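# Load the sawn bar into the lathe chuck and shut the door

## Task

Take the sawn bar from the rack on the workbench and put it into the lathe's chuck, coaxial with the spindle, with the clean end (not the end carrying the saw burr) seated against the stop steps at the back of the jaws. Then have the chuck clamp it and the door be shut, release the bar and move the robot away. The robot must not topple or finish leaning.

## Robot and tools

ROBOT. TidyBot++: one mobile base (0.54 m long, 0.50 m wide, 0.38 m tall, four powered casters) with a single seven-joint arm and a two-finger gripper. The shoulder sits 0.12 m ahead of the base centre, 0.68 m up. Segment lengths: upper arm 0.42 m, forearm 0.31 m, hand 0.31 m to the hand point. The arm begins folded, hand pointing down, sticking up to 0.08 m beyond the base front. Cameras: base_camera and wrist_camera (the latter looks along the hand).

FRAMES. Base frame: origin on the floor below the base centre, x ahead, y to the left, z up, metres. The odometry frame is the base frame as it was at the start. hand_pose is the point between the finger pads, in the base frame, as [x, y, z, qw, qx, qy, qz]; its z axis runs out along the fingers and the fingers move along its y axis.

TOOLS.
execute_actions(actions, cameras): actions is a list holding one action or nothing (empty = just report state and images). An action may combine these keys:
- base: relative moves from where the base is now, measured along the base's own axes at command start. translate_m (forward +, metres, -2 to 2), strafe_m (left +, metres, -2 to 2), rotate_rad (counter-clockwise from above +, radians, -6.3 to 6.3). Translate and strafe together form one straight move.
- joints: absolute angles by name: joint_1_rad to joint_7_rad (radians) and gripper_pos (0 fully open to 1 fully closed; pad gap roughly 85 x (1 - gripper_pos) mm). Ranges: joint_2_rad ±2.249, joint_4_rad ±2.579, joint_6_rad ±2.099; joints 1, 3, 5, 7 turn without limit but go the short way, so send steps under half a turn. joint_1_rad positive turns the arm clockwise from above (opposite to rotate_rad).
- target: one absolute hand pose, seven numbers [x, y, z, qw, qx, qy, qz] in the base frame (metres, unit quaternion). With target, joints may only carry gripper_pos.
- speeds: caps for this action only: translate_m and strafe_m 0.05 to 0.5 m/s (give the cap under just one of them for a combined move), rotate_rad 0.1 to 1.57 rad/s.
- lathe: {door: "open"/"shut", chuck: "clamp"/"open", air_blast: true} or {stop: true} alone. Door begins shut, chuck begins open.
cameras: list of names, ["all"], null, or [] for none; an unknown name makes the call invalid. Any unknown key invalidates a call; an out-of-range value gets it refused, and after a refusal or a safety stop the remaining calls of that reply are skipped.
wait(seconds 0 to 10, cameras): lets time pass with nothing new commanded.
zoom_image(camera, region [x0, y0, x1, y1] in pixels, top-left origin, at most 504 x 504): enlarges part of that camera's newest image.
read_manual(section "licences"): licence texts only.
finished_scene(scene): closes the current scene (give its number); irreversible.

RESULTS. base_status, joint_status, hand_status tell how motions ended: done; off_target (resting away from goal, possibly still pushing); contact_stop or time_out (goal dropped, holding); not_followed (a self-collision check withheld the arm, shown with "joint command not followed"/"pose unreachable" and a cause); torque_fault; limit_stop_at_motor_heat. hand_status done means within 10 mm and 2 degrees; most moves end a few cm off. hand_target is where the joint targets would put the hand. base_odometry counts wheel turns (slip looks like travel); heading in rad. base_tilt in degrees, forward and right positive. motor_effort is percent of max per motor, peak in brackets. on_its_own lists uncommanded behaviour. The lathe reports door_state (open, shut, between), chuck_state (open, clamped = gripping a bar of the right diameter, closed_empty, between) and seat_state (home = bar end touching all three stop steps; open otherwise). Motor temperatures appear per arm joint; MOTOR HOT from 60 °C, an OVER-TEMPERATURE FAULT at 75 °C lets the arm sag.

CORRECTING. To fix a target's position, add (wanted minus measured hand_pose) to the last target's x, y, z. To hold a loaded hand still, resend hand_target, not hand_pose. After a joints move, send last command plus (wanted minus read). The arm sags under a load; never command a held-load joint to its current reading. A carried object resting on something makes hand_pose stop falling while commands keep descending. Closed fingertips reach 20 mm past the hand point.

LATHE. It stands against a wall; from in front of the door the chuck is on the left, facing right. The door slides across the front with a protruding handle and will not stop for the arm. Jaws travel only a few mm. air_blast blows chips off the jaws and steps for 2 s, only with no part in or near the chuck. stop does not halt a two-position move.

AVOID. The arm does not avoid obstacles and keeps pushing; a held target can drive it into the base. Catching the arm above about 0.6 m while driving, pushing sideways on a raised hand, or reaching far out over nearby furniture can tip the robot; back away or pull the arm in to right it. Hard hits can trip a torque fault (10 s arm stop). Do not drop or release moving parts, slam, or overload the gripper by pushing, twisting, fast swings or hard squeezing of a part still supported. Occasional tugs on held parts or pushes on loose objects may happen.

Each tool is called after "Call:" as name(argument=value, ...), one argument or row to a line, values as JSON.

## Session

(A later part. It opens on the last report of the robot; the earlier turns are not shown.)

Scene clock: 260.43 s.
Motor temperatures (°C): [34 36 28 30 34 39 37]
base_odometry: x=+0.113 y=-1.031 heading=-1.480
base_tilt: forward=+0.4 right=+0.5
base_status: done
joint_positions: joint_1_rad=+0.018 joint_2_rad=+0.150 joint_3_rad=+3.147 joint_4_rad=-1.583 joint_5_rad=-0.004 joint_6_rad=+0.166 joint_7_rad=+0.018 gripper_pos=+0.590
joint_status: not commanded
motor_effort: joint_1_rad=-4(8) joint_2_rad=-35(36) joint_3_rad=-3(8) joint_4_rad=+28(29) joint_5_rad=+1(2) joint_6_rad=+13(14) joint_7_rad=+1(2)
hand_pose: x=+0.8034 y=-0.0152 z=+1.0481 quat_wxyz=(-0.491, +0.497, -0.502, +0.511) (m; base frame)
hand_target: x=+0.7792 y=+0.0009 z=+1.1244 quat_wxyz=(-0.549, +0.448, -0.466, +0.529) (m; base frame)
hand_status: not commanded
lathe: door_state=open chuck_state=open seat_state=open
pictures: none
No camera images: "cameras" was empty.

Call:
execute_actions(
  actions=[
    {"base":{"strafe_m":-0.022},"speeds":{"strafe_m":0.1}},
  ],
  cameras=[],
)

Call:
execute_actions(
  actions=[
    {"base":{"strafe_m":0.018,"translate_m":0.003},"speeds":{"strafe_m":0.05}},
  ],
  cameras=["wrist_camera"],
)

Scene clock: 267.30 s.
Motor temperatures (°C): [34 36 28 30 34 39 37]
base_odometry: x=+0.091 y=-1.033 heading=-1.480
base_tilt: forward=+0.4 right=+0.4
base_status: done
joint_positions: joint_1_rad=+0.003 joint_2_rad=+0.150 joint_3_rad=+3.146 joint_4_rad=-1.583 joint_5_rad=-0.004 joint_6_rad=+0.166 joint_7_rad=+0.018 gripper_pos=+0.590
joint_status: not commanded
motor_effort: joint_1_rad=+0(4) joint_2_rad=-35(36) joint_3_rad=+0(3) joint_4_rad=+28(28) joint_5_rad=+1(1) joint_6_rad=+13(13) joint_7_rad=+1(1)
hand_pose: x=+0.8034 y=-0.0038 z=+1.0483 quat_wxyz=(-0.495, +0.501, -0.497, +0.507) (m; base frame)
hand_target: x=+0.7792 y=+0.0009 z=+1.1244 quat_wxyz=(-0.549, +0.448, -0.466, +0.529) (m; base frame)
hand_status: not commanded
lathe: door_state=open chuck_state=open seat_state=open
pictures: none
No camera images: "cameras" was empty.

Scene clock: 268.13 s.
Motor temperatures (°C): [34 36 28 30 34 39 37]
base_odometry: x=+0.109 y=-1.034 heading=-1.480
base_tilt: forward=+0.3 right=+0.5
base_status: done
joint_positions: joint_1_rad=+0.013 joint_2_rad=+0.150 joint_3_rad=+3.148 joint_4_rad=-1.583 joint_5_rad=-0.004 joint_6_rad=+0.166 joint_7_rad=+0.017 gripper_pos=+0.590
joint_status: not commanded
motor_effort: joint_1_rad=-2(9) joint_2_rad=-35(37) joint_3_rad=-3(8) joint_4_rad=+28(29) joint_5_rad=+0(2) joint_6_rad=+13(14) joint_7_rad=+1(1)
hand_pose: x=+0.8032 y=-0.0114 z=+1.0486 quat_wxyz=(-0.492, +0.498, -0.500, +0.510) (m; base frame)
hand_target: x=+0.7792 y=+0.0009 z=+1.1244 quat_wxyz=(-0.549, +0.448, -0.466, +0.529) (m; base frame)
hand_status: not commanded
lathe: door_state=open chuck_state=open seat_state=open
pictures: wrist_camera
Images, in order (width x height): wrist_camera 644x476.

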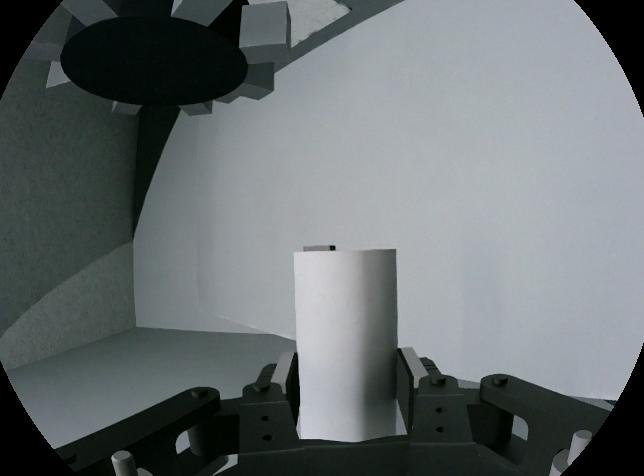

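Call:
execute_actions(
  actions=[
    {"base":{"strafe_m":-0.016},"speeds":{"strafe_m":0.1}},
  ],
  cameras=[],
)

Call:
execute_actions(
  actions=[
    {"base":{"strafe_m":0.016,"translate_m":-0.006},"speeds":{"strafe_m":0.05}},
  ],
  cameras=[],
)

Call:
execute_actions(
  actions=[
    {"base":{"strafe_m":-0.016},"speeds":{"strafe_m":0.1}},
  ],
  cameras=[],
)

Call:
execute_actions(
  actions=[
    {"base":{"strafe_m":0.016,"translate_m":0.009},"speeds":{"strafe_m":0.05}},
  ],
  cameras=[],
)

Scene clock: 291.93 s.
Motor temperatures (°C): [34 36 28 30 34 39 37]
base_odometry: x=+0.093 y=-1.036 heading=-1.480
base_tilt: forward=+0.3 right=+0.5
base_status: done
joint_positions: joint_1_rad=+0.003 joint_2_rad=+0.149 joint_3_rad=+3.147 joint_4_rad=-1.583 joint_5_rad=-0.004 joint_6_rad=+0.166 joint_7_rad=+0.017 gripper_pos=+0.590
joint_status: not commanded
motor_effort: joint_1_rad=+0(3) joint_2_rad=-35(36) joint_3_rad=+0(3) joint_4_rad=+27(28) joint_5_rad=+0(1) joint_6_rad=+13(13) joint_7_rad=+1(1)
hand_pose: x=+0.8032 y=-0.0044 z=+1.0488 quat_wxyz=(-0.495, +0.500, -0.498, +0.507) (m; base frame)
hand_target: x=+0.7792 y=+0.0009 z=+1.1244 quat_wxyz=(-0.549, +0.448, -0.466, +0.529) (m; base frame)
hand_status: not commanded
lathe: door_state=open chuck_state=open seat_state=open
pictures: none
No camera images: "cameras" was empty.

Scene clock: 292.73 s.
Motor temperatures (°C): [34 36 28 30 34 39 37]
base_odometry: x=+0.109 y=-1.028 heading=-1.480
base_tilt: forward=+0.3 right=+0.6
base_status: done
joint_positions: joint_1_rad=+0.011 joint_2_rad=+0.148 joint_3_rad=+3.148 joint_4_rad=-1.583 joint_5_rad=-0.004 joint_6_rad=+0.166 joint_7_rad=+0.017 gripper_pos=+0.590
joint_status: not commanded
motor_effort: joint_1_rad=-2(6) joint_2_rad=-35(39) joint_3_rad=-2(6) joint_4_rad=+27(29) joint_5_rad=+0(2) joint_6_rad=+13(14) joint_7_rad=+1(2)
hand_pose: x=+0.8028 y=-0.0105 z=+1.0494 quat_wxyz=(-0.493, +0.498, -0.500, +0.509) (m; base frame)
hand_target: x=+0.7792 y=+0.0009 z=+1.1244 quat_wxyz=(-0.549, +0.448, -0.466, +0.529) (m; base frame)
hand_status: not commanded
lathe: door_state=open chuck_state=open seat_state=open
pictures: none
No camera images: "cameras" was empty.

Scene clock: 293.43 s.
Motor temperatures (°C): [34 36 28 30 34 39 37]
base_odometry: x=+0.092 y=-1.030 heading=-1.480
base_tilt: forward=+0.3 right=+0.5
base_status: done
joint_positions: joint_1_rad=+0.004 joint_2_rad=+0.148 joint_3_rad=+3.148 joint_4_rad=-1.583 joint_5_rad=-0.004 joint_6_rad=+0.166 joint_7_rad=+0.017 gripper_pos=+0.590
joint_status: not commanded
motor_effort: joint_1_rad=+0(3) joint_2_rad=-35(36) joint_3_rad=+0(3) joint_4_rad=+28(29) joint_5_rad=+1(2) joint_6_rad=+13(13) joint_7_rad=+1(1)
hand_pose: x=+0.8028 y=-0.0057 z=+1.0495 quat_wxyz=(-0.495, +0.499, -0.498, +0.508) (m; base frame)
hand_target: x=+0.7792 y=+0.0009 z=+1.1244 quat_wxyz=(-0.549, +0.448, -0.466, +0.529) (m; base frame)
hand_status: not commanded
lathe: door_state=open chuck_state=open seat_state=open
pictures: none
No camera images: "cameras" was empty.

Scene clock: 294.27 s.
Motor temperatures (°C): [34 36 28 30 34 39 37]
base_odometry: x=+0.109 y=-1.037 heading=-1.480
base_tilt: forward=+0.4 right=+0.4
base_status: done
joint_positions: joint_1_rad=+0.010 joint_2_rad=+0.147 joint_3_rad=+3.149 joint_4_rad=-1.583 joint_5_rad=-0.004 joint_6_rad=+0.166 joint_7_rad=+0.017 gripper_pos=+0.590
joint_status: not commanded
motor_effort: joint_1_rad=-3(7) joint_2_rad=-35(37) joint_3_rad=-3(7) joint_4_rad=+29(29) joint_5_rad=+1(2) joint_6_rad=+13(14) joint_7_rad=+1(1)
hand_pose: x=+0.8022 y=-0.0104 z=+1.0505 quat_wxyz=(-0.494, +0.497, -0.499, +0.510) (m; base frame)
hand_target: x=+0.7792 y=+0.0009 z=+1.1244 quat_wxyz=(-0.549, +0.448, -0.466, +0.529) (m; base frame)
hand_status: not commanded
lathe: door_state=open chuck_state=open seat_state=open
pictures: none
No camera images: "cameras" was empty.

Call:
execute_actions(
  actions=[
    {"base":{"strafe_m":-0.016,"translate_m":-0.003},"speeds":{"strafe_m":0.1},"joints":{"joint_2_rad":0.125,"joint_1_rad":-0.005}},
  ],
  cameras=[],
)

Call:
execute_actions(
  actions=[
    {"base":{"strafe_m":0.016},"speeds":{"strafe_m":0.05}},
  ],
  cameras=[],
)

Scene clock: 300.37 s.
Motor temperatures (°C): [34 36 28 30 34 39 37]
base_odometry: x=+0.093 y=-1.036 heading=-1.480
base_tilt: forward=+0.4 right=+0.5
base_status: done
joint_positions: joint_1_rad=-0.001 joint_2_rad=+0.156 joint_3_rad=+3.149 joint_4_rad=-1.583 joint_5_rad=-0.004 joint_6_rad=+0.166 joint_7_rad=+0.017 gripper_pos=+0.590
joint_status: all done
motor_effort: joint_1_rad=+0(3) joint_2_rad=-35(36) joint_3_rad=+0(2) joint_4_rad=+27(29) joint_5_rad=+1(1) joint_6_rad=+13(14) joint_7_rad=+1(1)
hand_pose: x=+0.8056 y=-0.0023 z=+1.0445 quat_wxyz=(-0.495, +0.502, -0.498, +0.505) (m; base frame)
hand_target: x=+0.7922 y=+0.0042 z=+1.1044 quat_wxyz=(-0.543, +0.457, -0.473, +0.521) (m; base frame)
hand_status: not commanded
lathe: door_state=open chuck_state=open seat_state=open
pictures: none
No camera images: "cameras" was empty.

Scene clock: 301.13 s.
Motor temperatures (°C): [34 36 28 30 34 39 37]
base_odometry: x=+0.109 y=-1.034 heading=-1.480
base_tilt: forward=+0.4 right=+0.4
base_status: done
joint_positions: joint_1_rad=+0.008 joint_2_rad=+0.156 joint_3_rad=+3.150 joint_4_rad=-1.583 joint_5_rad=-0.004 joint_6_rad=+0.167 joint_7_rad=+0.017 gripper_pos=+0.590
joint_status: not commanded
motor_effort: joint_1_rad=-2(7) joint_2_rad=-35(37) joint_3_rad=-2(6) joint_4_rad=+28(28) joint_5_rad=+1(1) joint_6_rad=+13(13) joint_7_rad=+1(1)
hand_pose: x=+0.8056 y=-0.0095 z=+1.0443 quat_wxyz=(-0.492, +0.500, -0.501, +0.507) (m; base frame)
hand_target: x=+0.7922 y=+0.0042 z=+1.1044 quat_wxyz=(-0.543, +0.457, -0.473, +0.521) (m; base frame)
hand_status: not commanded
lathe: door_state=open chuck_state=open seat_state=open
pictures: none
No camera images: "cameras" was empty.

Call:
execute_actions(
  actions=[
    {"base":{"strafe_m":-0.07},"speeds":{"strafe_m":0.3}},
  ],
  cameras=["wrist_camera"],
)

Call:
zoom_image(
  camera="wrist_camera",
  region=[270, 230, 430, 450],
)

Scene clock: 322.57 s.
Motor temperatures (°C): [34 36 28 30 34 39 37]
base_odometry: x=+0.039 y=-1.041 heading=-1.480
base_tilt: forward=+0.3 right=+0.5
base_status: done
joint_positions: joint_1_rad=-0.002 joint_2_rad=+0.157 joint_3_rad=+3.148 joint_4_rad=-1.583 joint_5_rad=-0.004 joint_6_rad=+0.167 joint_7_rad=+0.017 gripper_pos=+0.590
joint_status: not commanded
motor_effort: joint_1_rad=+0(3) joint_2_rad=-35(37) joint_3_rad=+0(3) joint_4_rad=+28(29) joint_5_rad=-1(1) joint_6_rad=+13(13) joint_7_rad=+1(1)
hand_pose: x=+0.8060 y=-0.0012 z=+1.0438 quat_wxyz=(-0.495, +0.503, -0.498, +0.504) (m; base frame)
hand_target: x=+0.7922 y=+0.0042 z=+1.1044 quat_wxyz=(-0.543, +0.457, -0.473, +0.521) (m; base frame)
hand_status: not commanded
lathe: door_state=open chuck_state=open seat_state=open
pictures: wrist_camera
Images, in order (width x height): wrist_camera 644x476.

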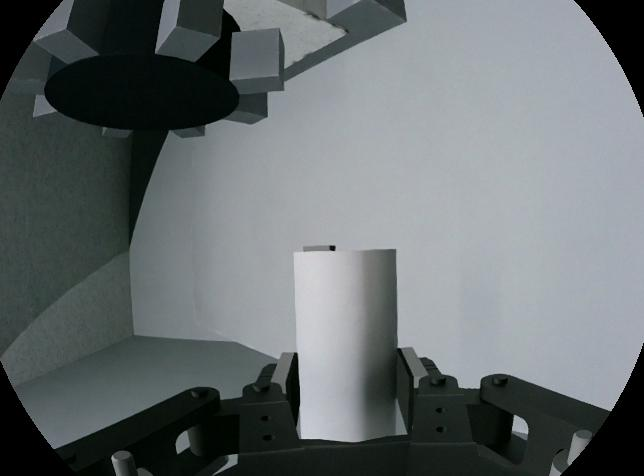

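Scaled by 2.291.

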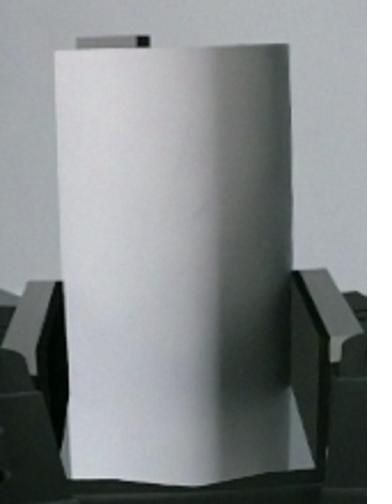

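Call:
execute_actions(
  actions=[
    {"base":{"strafe_m":0.054,"translate_m":-0.0045},"speeds":{"strafe_m":0.2},"joints":{"joint_2_rad":0.112}},
  ],
  cameras=[],
)

Call:
execute_actions(
  actions=[
    {"base":{"strafe_m":0.016},"speeds":{"strafe_m":0.05}},
  ],
  cameras=[],
)

Scene clock: 332.43 s.
Motor temperatures (°C): [34 36 28 30 34 39 37]
base_odometry: x=+0.093 y=-1.032 heading=-1.480
base_tilt: forward=+0.3 right=+0.4
base_status: done
joint_positions: joint_1_rad=-0.006 joint_2_rad=+0.156 joint_3_rad=+3.148 joint_4_rad=-1.583 joint_5_rad=-0.004 joint_6_rad=+0.167 joint_7_rad=+0.017 gripper_pos=+0.590
joint_status: joint_2_rad off_target (ended at +0.156, target +0.112)
motor_effort: joint_1_rad=+0(3) joint_2_rad=-35(37) joint_3_rad=+0(2) joint_4_rad=+28(29) joint_5_rad=+0(1) joint_6_rad=+13(13) joint_7_rad=+1(1)
hand_pose: x=+0.8057 y=+0.0015 z=+1.0443 quat_wxyz=(-0.496, +0.504, -0.497, +0.503) (m; base frame)
hand_target: x=+0.7867 y=+0.0042 z=+1.1131 quat_wxyz=(-0.546, +0.454, -0.470, +0.524) (m; base frame)
hand_status: not commanded
lathe: door_state=open chuck_state=open seat_state=open
pictures: none
No camera images: "cameras" was empty.

Scene clock: 333.20 s.
Motor temperatures (°C): [34 36 28 30 34 39 37]
base_odometry: x=+0.109 y=-1.030 heading=-1.480
base_tilt: forward=+0.3 right=+0.5
base_status: done
joint_positions: joint_1_rad=+0.011 joint_2_rad=+0.156 joint_3_rad=+3.149 joint_4_rad=-1.583 joint_5_rad=-0.004 joint_6_rad=+0.167 joint_7_rad=+0.016 gripper_pos=+0.590
joint_status: not commanded
motor_effort: joint_1_rad=-3(5) joint_2_rad=-35(36) joint_3_rad=-3(5) joint_4_rad=+28(29) joint_5_rad=+1(1) joint_6_rad=+13(13) joint_7_rad=+0(2)
hand_pose: x=+0.8056 y=-0.0112 z=+1.0443 quat_wxyz=(-0.491, +0.499, -0.502, +0.508) (m; base frame)
hand_target: x=+0.7867 y=+0.0042 z=+1.1131 quat_wxyz=(-0.546, +0.454, -0.470, +0.524) (m; base frame)
hand_status: not commanded
lathe: door_state=open chuck_state=open seat_state=open
pictures: none
No camera images: "cameras" was empty.

Call:
execute_actions(
  actions=[
    {"joints":{"joint_2_rad":0.098}},
  ],
  cameras=[],
)

Call:
execute_actions(
  actions=[
    {"joints":{"joint_2_rad":0.085}},
  ],
  cameras=[],
)

Scene clock: 336.77 s.
Motor temperatures (°C): [34 36 28 30 34 39 37]
base_odometry: x=+0.109 y=-1.030 heading=-1.480
base_tilt: forward=+0.4 right=+0.5
base_status: not commanded
joint_positions: joint_1_rad=+0.011 joint_2_rad=+0.154 joint_3_rad=+3.149 joint_4_rad=-1.583 joint_5_rad=-0.004 joint_6_rad=+0.167 joint_7_rad=+0.016 gripper_pos=+0.590
joint_status: joint_2_rad off_target (ended at +0.154, target +0.098)
motor_effort: joint_1_rad=-4(4) joint_2_rad=-36(38) joint_3_rad=-4(4) joint_4_rad=+28(29) joint_5_rad=+1(1) joint_6_rad=+13(14) joint_7_rad=+1(1)
hand_pose: x=+0.8048 y=-0.0112 z=+1.0459 quat_wxyz=(-0.492, +0.498, -0.501, +0.508) (m; base frame)
hand_target: x=+0.7806 y=+0.0042 z=+1.1224 quat_wxyz=(-0.550, +0.450, -0.466, +0.527) (m; base frame)
hand_status: not commanded
lathe: door_state=open chuck_state=open seat_state=open
pictures: none
No camera images: "cameras" was empty.

Scene clock: 337.27 s.
Motor temperatures (°C): [34 36 28 30 34 39 37]
base_odometry: x=+0.109 y=-1.030 heading=-1.480
base_tilt: forward=+0.4 right=+0.5
base_status: not commanded
joint_positions: joint_1_rad=+0.011 joint_2_rad=+0.152 joint_3_rad=+3.149 joint_4_rad=-1.583 joint_5_rad=-0.004 joint_6_rad=+0.167 joint_7_rad=+0.016 gripper_pos=+0.590
joint_status: joint_2_rad off_target (ended at +0.152, target +0.085)
motor_effort: joint_1_rad=-4(5) joint_2_rad=-38(39) joint_3_rad=-4(5) joint_4_rad=+29(32) joint_5_rad=+0(2) joint_6_rad=+15(16) joint_7_rad=+1(1)
hand_pose: x=+0.8042 y=-0.0113 z=+1.0467 quat_wxyz=(-0.492, +0.498, -0.501, +0.509) (m; base frame)
hand_target: x=+0.7748 y=+0.0041 z=+1.1310 quat_wxyz=(-0.553, +0.447, -0.462, +0.530) (m; base frame)
hand_status: not commanded
lathe: door_state=open chuck_state=open seat_state=open
pictures: none
No camera images: "cameras" was empty.

Call:
execute_actions(
  actions=[],
)

Scene clock: 353.23 s.
Motor temperatures (°C): [34 36 28 30 34 39 37]
base_odometry: x=+0.109 y=-1.030 heading=-1.480
base_tilt: forward=+0.4 right=+0.5
base_status: not commanded
joint_positions: joint_1_rad=+0.011 joint_2_rad=+0.152 joint_3_rad=+3.149 joint_4_rad=-1.583 joint_5_rad=-0.004 joint_6_rad=+0.167 joint_7_rad=+0.016 gripper_pos=+0.590
joint_status: joint_2_rad off_target (ended at +0.152, target +0.085)
motor_effort: joint_1_rad=-4(5) joint_2_rad=-38(39) joint_3_rad=-4(5) joint_4_rad=+30(32) joint_5_rad=+1(2) joint_6_rad=+15(16) joint_7_rad=+1(1)
hand_pose: x=+0.8042 y=-0.0113 z=+1.0467 quat_wxyz=(-0.492, +0.498, -0.501, +0.509) (m; base frame)
hand_target: x=+0.7748 y=+0.0041 z=+1.1310 quat_wxyz=(-0.553, +0.447, -0.462, +0.530) (m; base frame)
hand_status: not commanded
lathe: door_state=open chuck_state=open seat_state=open
pictures: base_camera, wrist_camera
Images, in order (width x height): base_camera 644x364, wrist_camera 644x476.

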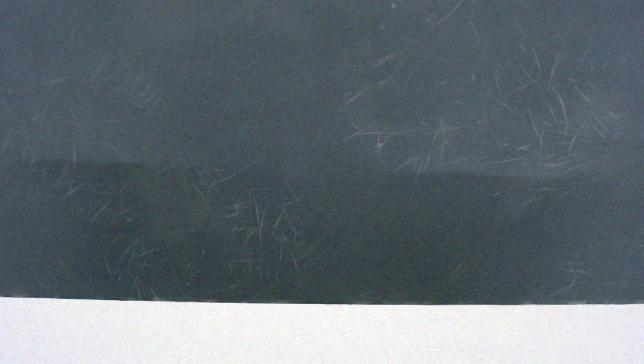

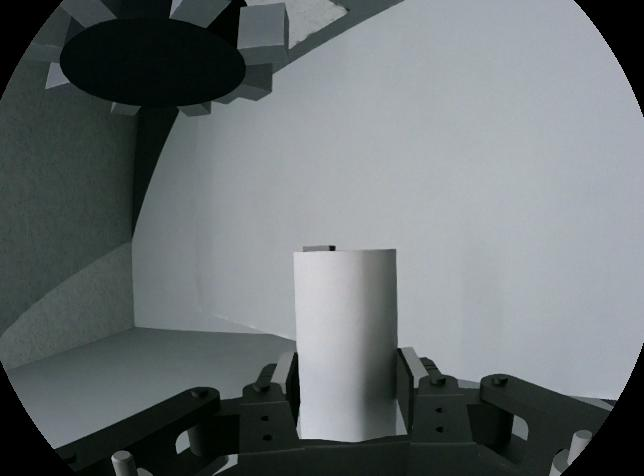

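Call:
execute_actions(
  actions=[
    {"base":{"translate_m":0.004},"speeds":{"translate_m":0.05}},
  ],
  cameras=[],
)

Call:
execute_actions(
  actions=[
    {"base":{"translate_m":0.004},"speeds":{"translate_m":0.05}},
  ],
  cameras=[],
)

Scene clock: 357.40 s.
Motor temperatures (°C): [34 36 28 30 34 39 37]
base_odometry: x=+0.109 y=-1.034 heading=-1.480
base_tilt: forward=+0.3 right=+0.5
base_status: done
joint_positions: joint_1_rad=+0.011 joint_2_rad=+0.150 joint_3_rad=+3.149 joint_4_rad=-1.583 joint_5_rad=-0.004 joint_6_rad=+0.167 joint_7_rad=+0.016 gripper_pos=+0.590
joint_status: not commanded
motor_effort: joint_1_rad=-3(6) joint_2_rad=-37(39) joint_3_rad=-2(6) joint_4_rad=+29(31) joint_5_rad=+1(1) joint_6_rad=+14(16) joint_7_rad=+0(1)
hand_pose: x=+0.8033 y=-0.0113 z=+1.0486 quat_wxyz=(-0.493, +0.497, -0.500, +0.510) (m; base frame)
hand_target: x=+0.7748 y=+0.0041 z=+1.1310 quat_wxyz=(-0.553, +0.447, -0.462, +0.530) (m; base frame)
hand_status: not commanded
lathe: door_state=open chuck_state=open seat_state=open
pictures: none
No camera images: "cameras" was empty.

Scene clock: 357.87 s.
Motor temperatures (°C): [34 37 28 30 34 39 37]
base_odometry: x=+0.110 y=-1.038 heading=-1.480
base_tilt: forward=+0.3 right=+0.5
base_status: done
joint_positions: joint_1_rad=+0.010 joint_2_rad=+0.148 joint_3_rad=+3.149 joint_4_rad=-1.584 joint_5_rad=-0.004 joint_6_rad=+0.168 joint_7_rad=+0.016 gripper_pos=+0.590
joint_status: not commanded
motor_effort: joint_1_rad=-2(4) joint_2_rad=-38(40) joint_3_rad=-2(4) joint_4_rad=+30(33) joint_5_rad=+1(1) joint_6_rad=+15(17) joint_7_rad=+0(1)
hand_pose: x=+0.8025 y=-0.0107 z=+1.0500 quat_wxyz=(-0.494, +0.497, -0.499, +0.510) (m; base frame)
hand_target: x=+0.7748 y=+0.0041 z=+1.1310 quat_wxyz=(-0.553, +0.447, -0.462, +0.530) (m; base frame)
hand_status: not commanded
lathe: door_state=open chuck_state=open seat_state=open
pictures: none
No camera images: "cameras" was empty.

Call:
execute_actions(
  actions=[
    {"joints":{"joint_2_rad":0.11}},
  ],
  cameras=[],
)

Call:
execute_actions(
  actions=[
    {"base":{"translate_m":-0.004},"speeds":{"translate_m":0.05}},
  ],
  cameras=[],
)

Call:
execute_actions(
  actions=[
    {"base":{"translate_m":-0.004},"speeds":{"translate_m":0.05}},
  ],
  cameras=[],
)

Call:
execute_actions(
  actions=[
    {"base":{"translate_m":-0.004},"speeds":{"translate_m":0.05}},
  ],
  cameras=[],
)

Scene clock: 364.20 s.
Motor temperatures (°C): [34 37 28 30 34 39 37]
base_odometry: x=+0.110 y=-1.038 heading=-1.480
base_tilt: forward=+0.4 right=+0.5
base_status: not commanded
joint_positions: joint_1_rad=+0.007 joint_2_rad=+0.149 joint_3_rad=+3.149 joint_4_rad=-1.584 joint_5_rad=-0.004 joint_6_rad=+0.168 joint_7_rad=+0.016 gripper_pos=+0.590
joint_status: joint_2_rad off_target (ended at +0.149, target +0.110)
motor_effort: joint_1_rad=+0(2) joint_2_rad=-37(38) joint_3_rad=+0(2) joint_4_rad=+30(31) joint_5_rad=+0(1) joint_6_rad=+15(15) joint_7_rad=+1(1)
hand_pose: x=+0.8031 y=-0.0087 z=+1.0492 quat_wxyz=(-0.494, +0.498, -0.499, +0.509) (m; base frame)
hand_target: x=+0.7858 y=+0.0042 z=+1.1144 quat_wxyz=(-0.547, +0.454, -0.469, +0.524) (m; base frame)
hand_status: not commanded
lathe: door_state=open chuck_state=open seat_state=open
pictures: none
No camera images: "cameras" was empty.

Scene clock: 364.67 s.
Motor temperatures (°C): [34 37 28 30 34 39 37]
base_odometry: x=+0.109 y=-1.034 heading=-1.480
base_tilt: forward=+0.3 right=+0.5
base_status: done
joint_positions: joint_1_rad=+0.007 joint_2_rad=+0.151 joint_3_rad=+3.149 joint_4_rad=-1.584 joint_5_rad=-0.004 joint_6_rad=+0.169 joint_7_rad=+0.016 gripper_pos=+0.590
joint_status: not commanded
motor_effort: joint_1_rad=+0(1) joint_2_rad=-38(39) joint_3_rad=+0(2) joint_4_rad=+28(31) joint_5_rad=+1(1) joint_6_rad=+13(16) joint_7_rad=+1(1)
hand_pose: x=+0.8039 y=-0.0083 z=+1.0477 quat_wxyz=(-0.494, +0.499, -0.499, +0.508) (m; base frame)
hand_target: x=+0.7858 y=+0.0042 z=+1.1144 quat_wxyz=(-0.547, +0.454, -0.469, +0.524) (m; base frame)
hand_status: not commanded
lathe: door_state=open chuck_state=open seat_state=open
pictures: none
No camera images: "cameras" was empty.

Scene clock: 365.20 s.
Motor temperatures (°C): [34 37 28 30 34 39 37]
base_odometry: x=+0.109 y=-1.030 heading=-1.480
base_tilt: forward=+0.3 right=+0.4
base_status: done
joint_positions: joint_1_rad=+0.007 joint_2_rad=+0.155 joint_3_rad=+3.149 joint_4_rad=-1.583 joint_5_rad=-0.004 joint_6_rad=+0.171 joint_7_rad=+0.016 gripper_pos=+0.590
joint_status: not commanded
motor_effort: joint_1_rad=+0(1) joint_2_rad=-38(40) joint_3_rad=-1(1) joint_4_rad=+25(27) joint_5_rad=+0(2) joint_6_rad=+12(13) joint_7_rad=+1(1)
hand_pose: x=+0.8053 y=-0.0083 z=+1.0460 quat_wxyz=(-0.494, +0.499, -0.499, +0.508) (m; base frame)
hand_target: x=+0.7858 y=+0.0042 z=+1.1144 quat_wxyz=(-0.547, +0.454, -0.469, +0.524) (m; base frame)
hand_status: not commanded
lathe: door_state=open chuck_state=open seat_state=open
pictures: none
No camera images: "cameras" was empty.

Scene clock: 365.70 s.
Motor temperatures (°C): [34 37 28 30 34 39 37]
base_odometry: x=+0.108 y=-1.027 heading=-1.480
base_tilt: forward=+0.4 right=+0.5
base_status: done
joint_positions: joint_1_rad=+0.006 joint_2_rad=+0.157 joint_3_rad=+3.149 joint_4_rad=-1.583 joint_5_rad=-0.004 joint_6_rad=+0.174 joint_7_rad=+0.016 gripper_pos=+0.590
joint_status: not commanded
motor_effort: joint_1_rad=-2(2) joint_2_rad=-38(40) joint_3_rad=-2(2) joint_4_rad=+24(27) joint_5_rad=+1(2) joint_6_rad=+12(13) joint_7_rad=+1(2)
hand_pose: x=+0.8061 y=-0.0080 z=+1.0460 quat_wxyz=(-0.494, +0.498, -0.499, +0.508) (m; base frame)
hand_target: x=+0.7858 y=+0.0042 z=+1.1144 quat_wxyz=(-0.547, +0.454, -0.469, +0.524) (m; base frame)
hand_status: not commanded
lathe: door_state=open chuck_state=open seat_state=open
pictures: none
No camera images: "cameras" was empty.

Call:
execute_actions(
  actions=[
    {"base":{"strafe_m":0.008},"speeds":{"strafe_m":0.05}},
  ],
  cameras=[],
)

Call:
execute_actions(
  actions=[
    {"base":{"translate_m":0.003},"speeds":{"translate_m":0.05}},
  ],
  cameras=[],
)

Call:
execute_actions(
  actions=[
    {"base":{"translate_m":0.003},"speeds":{"translate_m":0.05}},
  ],
  cameras=[],
)

Call:
execute_actions(
  actions=[
    {"base":{"translate_m":0.003},"speeds":{"translate_m":0.05}},
  ],
  cameras=[],
)

Scene clock: 372.03 s.
Motor temperatures (°C): [34 37 28 30 34 39 37]
base_odometry: x=+0.116 y=-1.026 heading=-1.480
base_tilt: forward=+0.4 right=+0.5
base_status: done
joint_positions: joint_1_rad=+0.010 joint_2_rad=+0.157 joint_3_rad=+3.150 joint_4_rad=-1.583 joint_5_rad=-0.004 joint_6_rad=+0.174 joint_7_rad=+0.016 gripper_pos=+0.590
joint_status: not commanded
motor_effort: joint_1_rad=-3(6) joint_2_rad=-39(39) joint_3_rad=-3(6) joint_4_rad=+25(26) joint_5_rad=+1(1) joint_6_rad=+11(12) joint_7_rad=+1(2)
hand_pose: x=+0.8061 y=-0.0110 z=+1.0459 quat_wxyz=(-0.493, +0.497, -0.500, +0.509) (m; base frame)
hand_target: x=+0.7858 y=+0.0042 z=+1.1144 quat_wxyz=(-0.547, +0.454, -0.469, +0.524) (m; base frame)
hand_status: not commanded
lathe: door_state=open chuck_state=open seat_state=open
pictures: none
No camera images: "cameras" was empty.

Scene clock: 372.63 s.
Motor temperatures (°C): [34 37 28 30 34 39 37]
base_odometry: x=+0.117 y=-1.029 heading=-1.480
base_tilt: forward=+0.4 right=+0.5
base_status: done
joint_positions: joint_1_rad=+0.007 joint_2_rad=+0.157 joint_3_rad=+3.150 joint_4_rad=-1.583 joint_5_rad=-0.004 joint_6_rad=+0.175 joint_7_rad=+0.016 gripper_pos=+0.590
joint_status: not commanded
motor_effort: joint_1_rad=+0(4) joint_2_rad=-37(39) joint_3_rad=+0(4) joint_4_rad=+28(29) joint_5_rad=+1(1) joint_6_rad=+13(14) joint_7_rad=+1(2)
hand_pose: x=+0.8060 y=-0.0087 z=+1.0463 quat_wxyz=(-0.494, +0.498, -0.499, +0.509) (m; base frame)
hand_target: x=+0.7858 y=+0.0042 z=+1.1144 quat_wxyz=(-0.547, +0.454, -0.469, +0.524) (m; base frame)
hand_status: not commanded
lathe: door_state=open chuck_state=open seat_state=open
pictures: none
No camera images: "cameras" was empty.

Scene clock: 373.10 s.
Motor temperatures (°C): [34 37 28 30 34 39 37]
base_odometry: x=+0.117 y=-1.032 heading=-1.480
base_tilt: forward=+0.4 right=+0.5
base_status: done
joint_positions: joint_1_rad=+0.006 joint_2_rad=+0.156 joint_3_rad=+3.150 joint_4_rad=-1.583 joint_5_rad=-0.004 joint_6_rad=+0.175 joint_7_rad=+0.016 gripper_pos=+0.590
joint_status: not commanded
motor_effort: joint_1_rad=-1(1) joint_2_rad=-35(41) joint_3_rad=+0(1) joint_4_rad=+28(30) joint_5_rad=+1(1) joint_6_rad=+13(14) joint_7_rad=+1(1)
hand_pose: x=+0.8056 y=-0.0080 z=+1.0470 quat_wxyz=(-0.495, +0.498, -0.499, +0.509) (m; base frame)
hand_target: x=+0.7858 y=+0.0042 z=+1.1144 quat_wxyz=(-0.547, +0.454, -0.469, +0.524) (m; base frame)
hand_status: not commanded
lathe: door_state=open chuck_state=open seat_state=open
pictures: none
No camera images: "cameras" was empty.

Scene clock: 373.57 s.
Motor temperatures (°C): [34 37 28 30 34 39 37]
base_odometry: x=+0.117 y=-1.035 heading=-1.480
base_tilt: forward=+0.3 right=+0.4
base_status: done
joint_positions: joint_1_rad=+0.005 joint_2_rad=+0.155 joint_3_rad=+3.150 joint_4_rad=-1.583 joint_5_rad=-0.004 joint_6_rad=+0.175 joint_7_rad=+0.016 gripper_pos=+0.590
joint_status: not commanded
motor_effort: joint_1_rad=+0(1) joint_2_rad=-34(38) joint_3_rad=+1(1) joint_4_rad=+28(30) joint_5_rad=+1(1) joint_6_rad=+13(14) joint_7_rad=+1(1)
hand_pose: x=+0.8052 y=-0.0077 z=+1.0478 quat_wxyz=(-0.495, +0.498, -0.498, +0.509) (m; base frame)
hand_target: x=+0.7858 y=+0.0042 z=+1.1144 quat_wxyz=(-0.547, +0.454, -0.469, +0.524) (m; base frame)
hand_status: not commanded
lathe: door_state=open chuck_state=open seat_state=open
pictures: none
No camera images: "cameras" was empty.

Call:
execute_actions(
  actions=[
    {"base":{"strafe_m":0.008},"speeds":{"strafe_m":0.05}},
  ],
  cameras=[],
)

Call:
execute_actions(
  actions=[],
)

Scene clock: 376.90 s.
Motor temperatures (°C): [34 37 28 30 34 39 37]
base_odometry: x=+0.126 y=-1.034 heading=-1.480
base_tilt: forward=+0.4 right=+0.5
base_status: done
joint_positions: joint_1_rad=+0.000 joint_2_rad=+0.155 joint_3_rad=+3.149 joint_4_rad=-1.583 joint_5_rad=-0.004 joint_6_rad=+0.175 joint_7_rad=+0.016 gripper_pos=+0.590
joint_status: not commanded
motor_effort: joint_1_rad=+0(3) joint_2_rad=-34(36) joint_3_rad=-1(2) joint_4_rad=+29(30) joint_5_rad=+0(1) joint_6_rad=+13(14) joint_7_rad=+1(1)
hand_pose: x=+0.8052 y=-0.0036 z=+1.0478 quat_wxyz=(-0.497, +0.499, -0.497, +0.507) (m; base frame)
hand_target: x=+0.7858 y=+0.0042 z=+1.1144 quat_wxyz=(-0.547, +0.454, -0.469, +0.524) (m; base frame)
hand_status: not commanded
lathe: door_state=open chuck_state=open seat_state=open
pictures: none
No camera images: "cameras" was empty.

Scene clock: 376.90 s.
Motor temperatures (°C): [34 37 28 30 34 39 37]
base_odometry: x=+0.126 y=-1.034 heading=-1.480
base_tilt: forward=+0.4 right=+0.5
base_status: done
joint_positions: joint_1_rad=+0.000 joint_2_rad=+0.155 joint_3_rad=+3.149 joint_4_rad=-1.583 joint_5_rad=-0.004 joint_6_rad=+0.175 joint_7_rad=+0.016 gripper_pos=+0.590
joint_status: not commanded
motor_effort: joint_1_rad=+0(3) joint_2_rad=-34(36) joint_3_rad=-1(2) joint_4_rad=+29(30) joint_5_rad=+0(1) joint_6_rad=+13(14) joint_7_rad=+1(1)
hand_pose: x=+0.8052 y=-0.0036 z=+1.0478 quat_wxyz=(-0.497, +0.499, -0.497, +0.507) (m; base frame)
hand_target: x=+0.7858 y=+0.0042 z=+1.1144 quat_wxyz=(-0.547, +0.454, -0.469, +0.524) (m; base frame)
hand_status: not commanded
lathe: door_state=open chuck_state=open seat_state=open
pictures: base_camera, wrist_camera
Images, in order (width x height): base_camera 644x364, wrist_camera 644x476.

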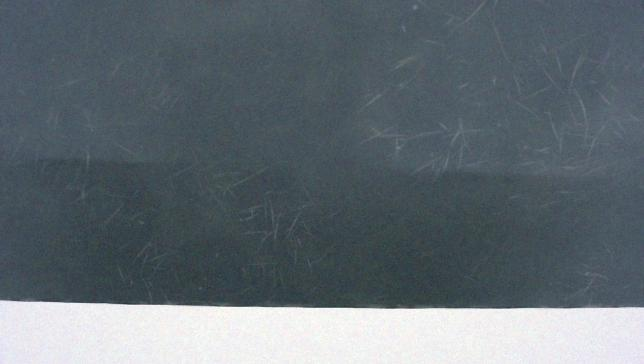

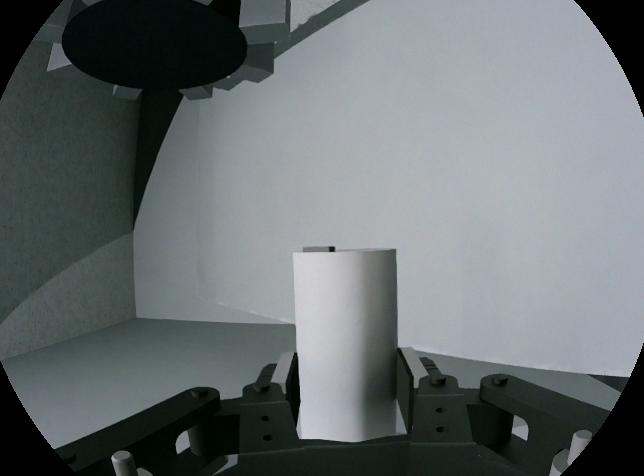

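Call:
execute_actions(
  actions=[
    {"base":{"strafe_m":0.004},"speeds":{"strafe_m":0.05}},
  ],
  cameras=[],
)

Call:
execute_actions(
  actions=[
    {"base":{"strafe_m":0.004},"speeds":{"strafe_m":0.05}},
  ],
  cameras=[],
)

Scene clock: 381.03 s.
Motor temperatures (°C): [34 37 28 30 34 39 37]
base_odometry: x=+0.130 y=-1.034 heading=-1.480
base_tilt: forward=+0.3 right=+0.5
base_status: done
joint_positions: joint_1_rad=+0.004 joint_2_rad=+0.155 joint_3_rad=+3.150 joint_4_rad=-1.583 joint_5_rad=-0.004 joint_6_rad=+0.175 joint_7_rad=+0.016 gripper_pos=+0.590
joint_status: not commanded
motor_effort: joint_1_rad=-3(6) joint_2_rad=-35(37) joint_3_rad=-3(6) joint_4_rad=+30(30) joint_5_rad=+0(1) joint_6_rad=+14(14) joint_7_rad=+1(1)
hand_pose: x=+0.8052 y=-0.0069 z=+1.0478 quat_wxyz=(-0.495, +0.498, -0.498, +0.508) (m; base frame)
hand_target: x=+0.7858 y=+0.0042 z=+1.1144 quat_wxyz=(-0.547, +0.454, -0.469, +0.524) (m; base frame)
hand_status: not commanded
lathe: door_state=open chuck_state=open seat_state=open
pictures: none
No camera images: "cameras" was empty.

Scene clock: 381.57 s.
Motor temperatures (°C): [34 37 28 30 34 39 37]
base_odometry: x=+0.134 y=-1.034 heading=-1.480
base_tilt: forward=+0.4 right=+0.5
base_status: done
joint_positions: joint_1_rad=+0.010 joint_2_rad=+0.155 joint_3_rad=+3.150 joint_4_rad=-1.583 joint_5_rad=-0.004 joint_6_rad=+0.175 joint_7_rad=+0.016 gripper_pos=+0.590
joint_status: not commanded
motor_effort: joint_1_rad=-1(6) joint_2_rad=-34(36) joint_3_rad=-2(5) joint_4_rad=+29(31) joint_5_rad=+0(1) joint_6_rad=+14(15) joint_7_rad=+1(1)
hand_pose: x=+0.8052 y=-0.0105 z=+1.0478 quat_wxyz=(-0.494, +0.497, -0.499, +0.510) (m; base frame)
hand_target: x=+0.7858 y=+0.0042 z=+1.1144 quat_wxyz=(-0.547, +0.454, -0.469, +0.524) (m; base frame)
hand_status: not commanded
lathe: door_state=open chuck_state=open seat_state=open
pictures: none
No camera images: "cameras" was empty.

Call:
execute_actions(
  actions=[
    {"base":{"strafe_m":-0.010},"speeds":{"strafe_m":0.05},"joints":{"joint_1_rad":-0.05}},
  ],
  cameras=[],
)

Call:
wait(
  seconds=0.3,
)

Scene clock: 385.37 s.
Motor temperatures (°C): [34 37 28 30 34 39 37]
base_odometry: x=+0.124 y=-1.034 heading=-1.480
base_tilt: forward=+0.3 right=+0.5
base_status: done
joint_positions: joint_1_rad=-0.010 joint_2_rad=+0.155 joint_3_rad=+3.154 joint_4_rad=-1.583 joint_5_rad=-0.004 joint_6_rad=+0.175 joint_7_rad=+0.016 gripper_pos=+0.590
joint_status: joint_1_rad off_target (ended at -0.010, target -0.050)
motor_effort: joint_1_rad=-6(6) joint_2_rad=-36(36) joint_3_rad=-5(6) joint_4_rad=+28(30) joint_5_rad=+1(2) joint_6_rad=+14(14) joint_7_rad=+1(1)
hand_pose: x=+0.8053 y=+0.0001 z=+1.0478 quat_wxyz=(-0.498, +0.501, -0.495, +0.506) (m; base frame)
hand_target: x=+0.7849 y=+0.0342 z=+1.1144 quat_wxyz=(-0.559, +0.464, -0.459, +0.512) (m; base frame)
hand_status: not commanded
lathe: door_state=open chuck_state=open seat_state=open
pictures: none
No camera images: "cameras" was empty.

Scene clock: 385.67 s.
Motor temperatures (°C): [34 37 28 30 34 39 37]
base_odometry: x=+0.124 y=-1.034 heading=-1.480
base_tilt: forward=+0.3 right=+0.5
base_status: done
joint_positions: joint_1_rad=-0.010 joint_2_rad=+0.155 joint_3_rad=+3.154 joint_4_rad=-1.583 joint_5_rad=-0.004 joint_6_rad=+0.175 joint_7_rad=+0.016 gripper_pos=+0.590
joint_status: joint_1_rad off_target (ended at -0.010, target -0.050)
motor_effort: joint_1_rad=-6(6) joint_2_rad=-35(36) joint_3_rad=-6(6) joint_4_rad=+29(30) joint_5_rad=+2(2) joint_6_rad=+13(14) joint_7_rad=+1(1)
hand_pose: x=+0.8053 y=+0.0001 z=+1.0478 quat_wxyz=(-0.498, +0.501, -0.495, +0.506) (m; base frame)
hand_target: x=+0.7849 y=+0.0342 z=+1.1144 quat_wxyz=(-0.559, +0.464, -0.459, +0.512) (m; base frame)
hand_status: not commanded
wait: 0.30 s; at rest by 0.27 s
lathe: door_state=open chuck_state=open seat_state=open
pictures: base_camera, wrist_camera
Images, in order (width x height): base_camera 644x364, wrist_camera 644x476.

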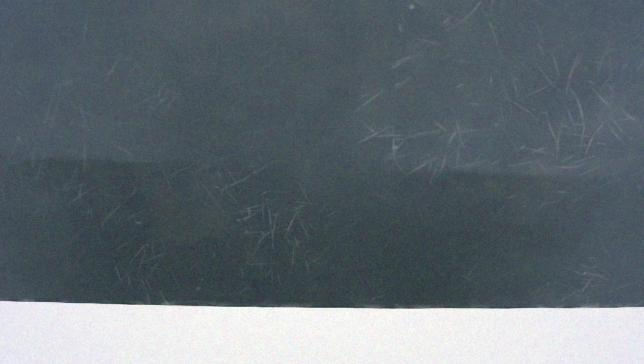

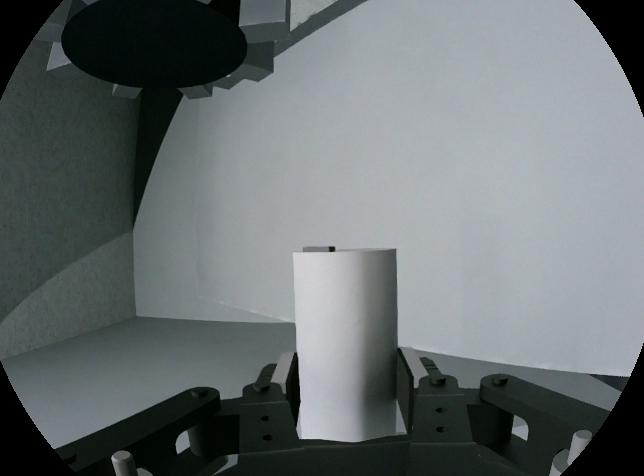

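Call:
execute_actions(
  actions=[
    {"lathe":{"chuck":"clamp"}},
  ],
  cameras=[],
)

Call:
wait(
  seconds=2,
  cameras=[],
)

Scene clock: 388.57 s.
Motor temperatures (°C): [34 37 28 30 34 39 37]
base_odometry: x=+0.124 y=-1.034 heading=-1.480
base_tilt: forward=+0.3 right=+0.5
base_status: not commanded
joint_positions: joint_1_rad=-0.010 joint_2_rad=+0.155 joint_3_rad=+3.154 joint_4_rad=-1.583 joint_5_rad=-0.004 joint_6_rad=+0.175 joint_7_rad=+0.016 gripper_pos=+0.590
joint_status: not commanded
motor_effort: joint_1_rad=-5(6) joint_2_rad=-37(37) joint_3_rad=-5(5) joint_4_rad=+32(33) joint_5_rad=+2(2) joint_6_rad=+16(16) joint_7_rad=+1(1)
hand_pose: x=+0.8053 y=+0.0001 z=+1.0475 quat_wxyz=(-0.498, +0.501, -0.495, +0.506) (m; base frame)
hand_target: x=+0.7849 y=+0.0342 z=+1.1144 quat_wxyz=(-0.559, +0.464, -0.459, +0.512) (m; base frame)
hand_status: not commanded
lathe: door_state=open chuck_state=between seat_state=open
pictures: none
No camera images: "cameras" was empty.

Scene clock: 390.57 s.
Motor temperatures (°C): [34 37 28 30 34 39 37]
base_odometry: x=+0.124 y=-1.034 heading=-1.480
base_tilt: forward=+0.3 right=+0.5
base_status: not commanded
joint_positions: joint_1_rad=-0.010 joint_2_rad=+0.154 joint_3_rad=+3.154 joint_4_rad=-1.586 joint_5_rad=-0.004 joint_6_rad=+0.175 joint_7_rad=+0.005 gripper_pos=+0.590
joint_status: not commanded
motor_effort: joint_1_rad=-6(6) joint_2_rad=-36(37) joint_3_rad=-5(5) joint_4_rad=+30(33) joint_5_rad=+2(2) joint_6_rad=+16(16) joint_7_rad=+1(1)
hand_pose: x=+0.8047 y=+0.0005 z=+1.0463 quat_wxyz=(-0.500, +0.499, -0.499, +0.503) (m; base frame)
hand_target: x=+0.7849 y=+0.0342 z=+1.1144 quat_wxyz=(-0.559, +0.464, -0.459, +0.512) (m; base frame)
hand_status: not commanded
wait: 2.00 s; at rest by 0.63 s
lathe: door_state=open chuck_state=clamped seat_state=home
pictures: none
No camera images: "cameras" was empty.

Call:
execute_actions(
  actions=[
    {"joints":{"joint_1_rad":-0.010,"joint_2_rad":0.15,"joint_4_rad":-1.58,"joint_6_rad":0.19}},
  ],
  cameras=[],
)

Call:
execute_actions(
  actions=[
    {"joints":{"gripper_pos":0.45}},
  ],
)

Scene clock: 396.87 s.
Motor temperatures (°C): [34 37 28 31 34 40 37]
base_odometry: x=+0.124 y=-1.034 heading=-1.480
base_tilt: forward=+0.4 right=+0.5
base_status: not commanded
joint_positions: joint_1_rad=-0.009 joint_2_rad=+0.154 joint_3_rad=+3.154 joint_4_rad=-1.587 joint_5_rad=-0.004 joint_6_rad=+0.175 joint_7_rad=+0.005 gripper_pos=+0.590
joint_status: all done
motor_effort: joint_1_rad=-2(6) joint_2_rad=-30(36) joint_3_rad=-2(6) joint_4_rad=+27(32) joint_5_rad=+1(2) joint_6_rad=+12(16) joint_7_rad=+1(2)
hand_pose: x=+0.8049 y=-0.0001 z=+1.0457 quat_wxyz=(-0.500, +0.499, -0.499, +0.503) (m; base frame)
hand_target: x=+0.8034 y=+0.0078 z=+1.0576 quat_wxyz=(-0.519, +0.485, -0.499, +0.496) (m; base frame)
hand_status: not commanded
lathe: door_state=open chuck_state=clamped seat_state=home
pictures: none
No camera images: "cameras" was empty.

Scene clock: 397.70 s.
Motor temperatures (°C): [34 37 28 31 34 40 37]
base_odometry: x=+0.124 y=-1.034 heading=-1.480
base_tilt: forward=+0.4 right=+0.5
base_status: not commanded
joint_positions: joint_1_rad=-0.009 joint_2_rad=+0.157 joint_3_rad=+3.153 joint_4_rad=-1.578 joint_5_rad=-0.004 joint_6_rad=+0.175 joint_7_rad=+0.005 gripper_pos=+0.450
joint_status: all done
motor_effort: joint_1_rad=+0(2) joint_2_rad=-30(33) joint_3_rad=+0(3) joint_4_rad=+24(28) joint_5_rad=+1(2) joint_6_rad=+9(13) joint_7_rad=+1(2)
hand_pose: x=+0.8062 y=+0.0001 z=+1.0493 quat_wxyz=(-0.501, +0.497, -0.497, +0.504) (m; base frame)
hand_target: x=+0.8034 y=+0.0078 z=+1.0576 quat_wxyz=(-0.519, +0.485, -0.499, +0.496) (m; base frame)
hand_status: not commanded
lathe: door_state=open chuck_state=clamped seat_state=home
pictures: base_camera, wrist_camera
Images, in order (width x height): base_camera 644x364, wrist_camera 644x476.

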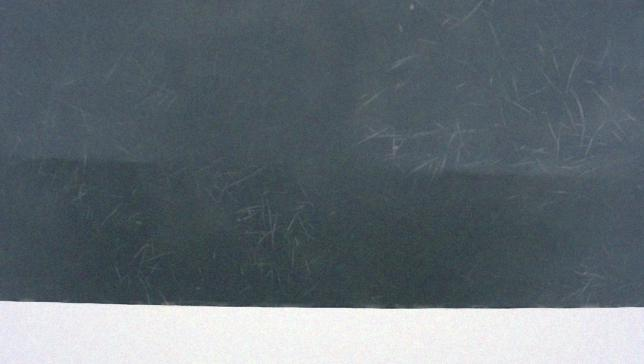

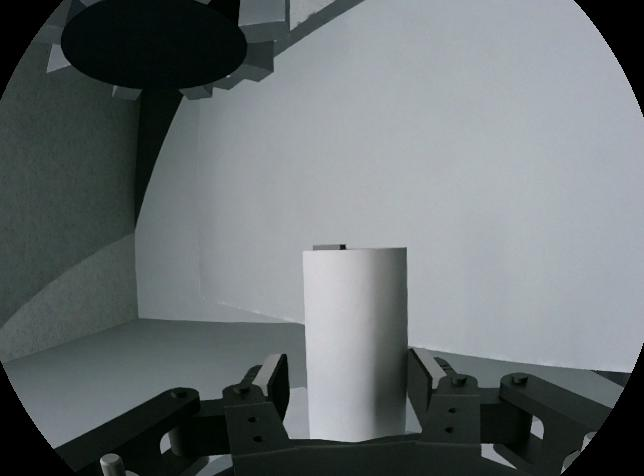

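Call:
execute_actions(
  actions=[
    {"joints":{"gripper_pos":0.0,"joint_2_rad":0.162,"joint_4_rad":-1.588}},
  ],
)

Scene clock: 402.83 s.
Motor temperatures (°C): [34 37 28 30 34 39 37]
base_odometry: x=+0.124 y=-1.034 heading=-1.480
base_tilt: forward=+0.3 right=+0.5
base_status: not commanded
joint_positions: joint_1_rad=-0.009 joint_2_rad=+0.158 joint_3_rad=+3.153 joint_4_rad=-1.578 joint_5_rad=-0.004 joint_6_rad=+0.175 joint_7_rad=+0.005 gripper_pos=+0.000
joint_status: all done
motor_effort: joint_1_rad=+0(0) joint_2_rad=-29(30) joint_3_rad=+0(0) joint_4_rad=+23(23) joint_5_rad=+0(1) joint_6_rad=+9(9) joint_7_rad=+1(1)
hand_pose: x=+0.8067 y=+0.0001 z=+1.0483 quat_wxyz=(-0.501, +0.498, -0.498, +0.504) (m; base frame)
hand_target: x=+0.8074 y=+0.0078 z=+1.0444 quat_wxyz=(-0.514, +0.490, -0.504, +0.491) (m; base frame)
hand_status: not commanded
lathe: door_state=open chuck_state=clamped seat_state=home
pictures: base_camera, wrist_camera
Images, in order (width x height): base_camera 644x364, wrist_camera 644x476.

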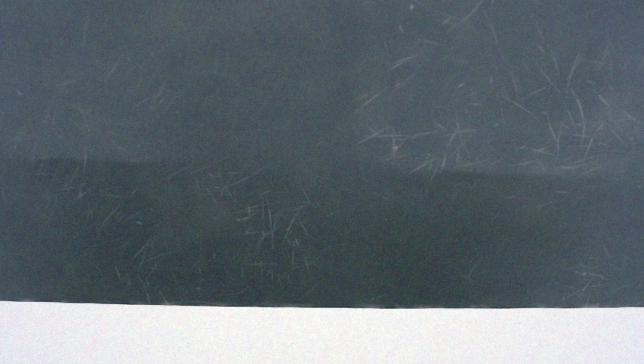

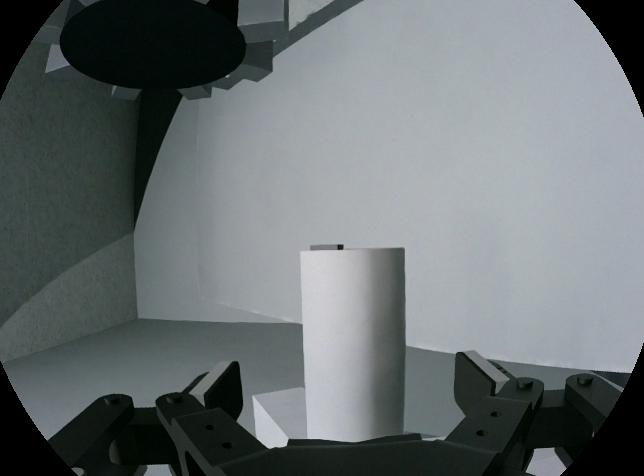

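Call:
execute_actions(
  actions=[
    {"base":{"translate_m":-0.1},"speeds":{"translate_m":0.15}},
  ],
  cameras=["wrist_camera"],
)

Call:
execute_actions(
  actions=[
    {"base":{"translate_m":-0.5}},
  ],
  cameras=[],
)

Call:
execute_actions(
  actions=[
    {"base":{"translate_m":-0.22},"lathe":{"door":"shut"}},
  ],
  cameras=[],
)

Call:
wait(
  seconds=4,
)

Scene clock: 409.03 s.
Motor temperatures (°C): [34 36 28 30 34 39 37]
base_odometry: x=+0.115 y=-0.934 heading=-1.480
base_tilt: forward=+0.4 right=+0.5
base_status: done
joint_positions: joint_1_rad=-0.009 joint_2_rad=+0.164 joint_3_rad=+3.153 joint_4_rad=-1.578 joint_5_rad=-0.004 joint_6_rad=+0.175 joint_7_rad=+0.005 gripper_pos=+0.000
joint_status: not commanded
motor_effort: joint_1_rad=+0(1) joint_2_rad=-29(32) joint_3_rad=+1(1) joint_4_rad=+23(24) joint_5_rad=+1(2) joint_6_rad=+9(9) joint_7_rad=+1(2)
hand_pose: x=+0.8089 y=+0.0001 z=+1.0442 quat_wxyz=(-0.499, +0.499, -0.499, +0.502) (m; base frame)
hand_target: x=+0.8074 y=+0.0078 z=+1.0444 quat_wxyz=(-0.514, +0.490, -0.504, +0.491) (m; base frame)
hand_status: not commanded
lathe: door_state=open chuck_state=clamped seat_state=home
pictures: wrist_camera
Images, in order (width x height): wrist_camera 644x476.

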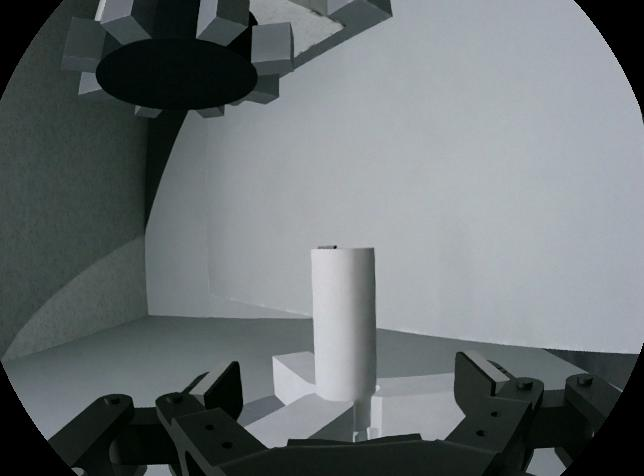

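Scene clock: 411.37 s.
Motor temperatures (°C): [34 36 28 30 34 39 37]
base_odometry: x=+0.070 y=-0.436 heading=-1.480
base_tilt: forward=+0.3 right=+0.5
base_status: done
joint_positions: joint_1_rad=-0.009 joint_2_rad=+0.163 joint_3_rad=+3.153 joint_4_rad=-1.578 joint_5_rad=-0.004 joint_6_rad=+0.175 joint_7_rad=+0.005 gripper_pos=+0.000
joint_status: not commanded
motor_effort: joint_1_rad=+0(1) joint_2_rad=-29(32) joint_3_rad=+0(1) joint_4_rad=+23(24) joint_5_rad=+1(2) joint_6_rad=+9(9) joint_7_rad=+1(2)
hand_pose: x=+0.8085 y=+0.0001 z=+1.0449 quat_wxyz=(-0.500, +0.499, -0.499, +0.503) (m; base frame)
hand_target: x=+0.8074 y=+0.0078 z=+1.0444 quat_wxyz=(-0.514, +0.490, -0.504, +0.491) (m; base frame)
hand_status: not commanded
lathe: door_state=open chuck_state=clamped seat_state=home
pictures: none
No camera images: "cameras" was empty.

Scene clock: 413.03 s.
Motor temperatures (°C): [34 36 28 30 34 39 37]
base_odometry: x=+0.050 y=-0.217 heading=-1.480
base_tilt: forward=+0.4 right=+0.5
base_status: done
joint_positions: joint_1_rad=-0.009 joint_2_rad=+0.163 joint_3_rad=+3.153 joint_4_rad=-1.578 joint_5_rad=-0.004 joint_6_rad=+0.175 joint_7_rad=+0.005 gripper_pos=+0.000
joint_status: not commanded
motor_effort: joint_1_rad=+0(1) joint_2_rad=-29(32) joint_3_rad=+0(1) joint_4_rad=+23(24) joint_5_rad=+1(1) joint_6_rad=+9(9) joint_7_rad=+1(1)
hand_pose: x=+0.8085 y=+0.0001 z=+1.0451 quat_wxyz=(-0.500, +0.499, -0.499, +0.503) (m; base frame)
hand_target: x=+0.8074 y=+0.0078 z=+1.0444 quat_wxyz=(-0.514, +0.490, -0.504, +0.491) (m; base frame)
hand_status: not commanded
lathe: door_state=between chuck_state=clamped seat_state=home
pictures: none
No camera images: "cameras" was empty.

Scene clock: 417.03 s.
Motor temperatures (°C): [34 36 28 30 34 39 37]
base_odometry: x=+0.050 y=-0.217 heading=-1.480
base_tilt: forward=+0.4 right=+0.5
base_status: done
joint_positions: joint_1_rad=-0.009 joint_2_rad=+0.163 joint_3_rad=+3.153 joint_4_rad=-1.578 joint_5_rad=-0.004 joint_6_rad=+0.175 joint_7_rad=+0.005 gripper_pos=+0.000
joint_status: not commanded
motor_effort: joint_1_rad=+0(1) joint_2_rad=-29(32) joint_3_rad=+1(1) joint_4_rad=+22(24) joint_5_rad=+0(1) joint_6_rad=+9(9) joint_7_rad=+1(1)
hand_pose: x=+0.8085 y=+0.0001 z=+1.0451 quat_wxyz=(-0.500, +0.499, -0.499, +0.503) (m; base frame)
hand_target: x=+0.8074 y=+0.0078 z=+1.0444 quat_wxyz=(-0.514, +0.490, -0.504, +0.491) (m; base frame)
hand_status: not commanded
wait: 4.00 s; at rest by 0.27 s
lathe: door_state=shut chuck_state=clamped seat_state=home
pictures: base_camera, wrist_camera
Images, in order (width x height): base_camera 644x364, wrist_camera 644x476.

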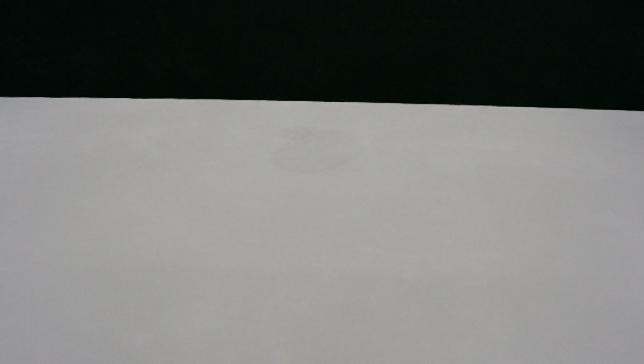

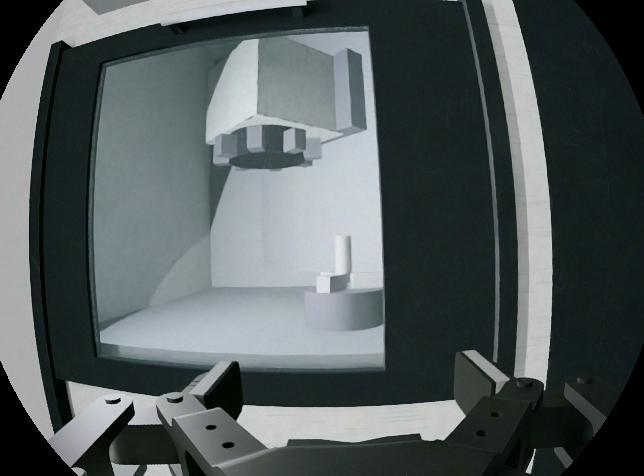

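Call:
finished_scene(
  scene=2,
)

The scene is finished: the task was done.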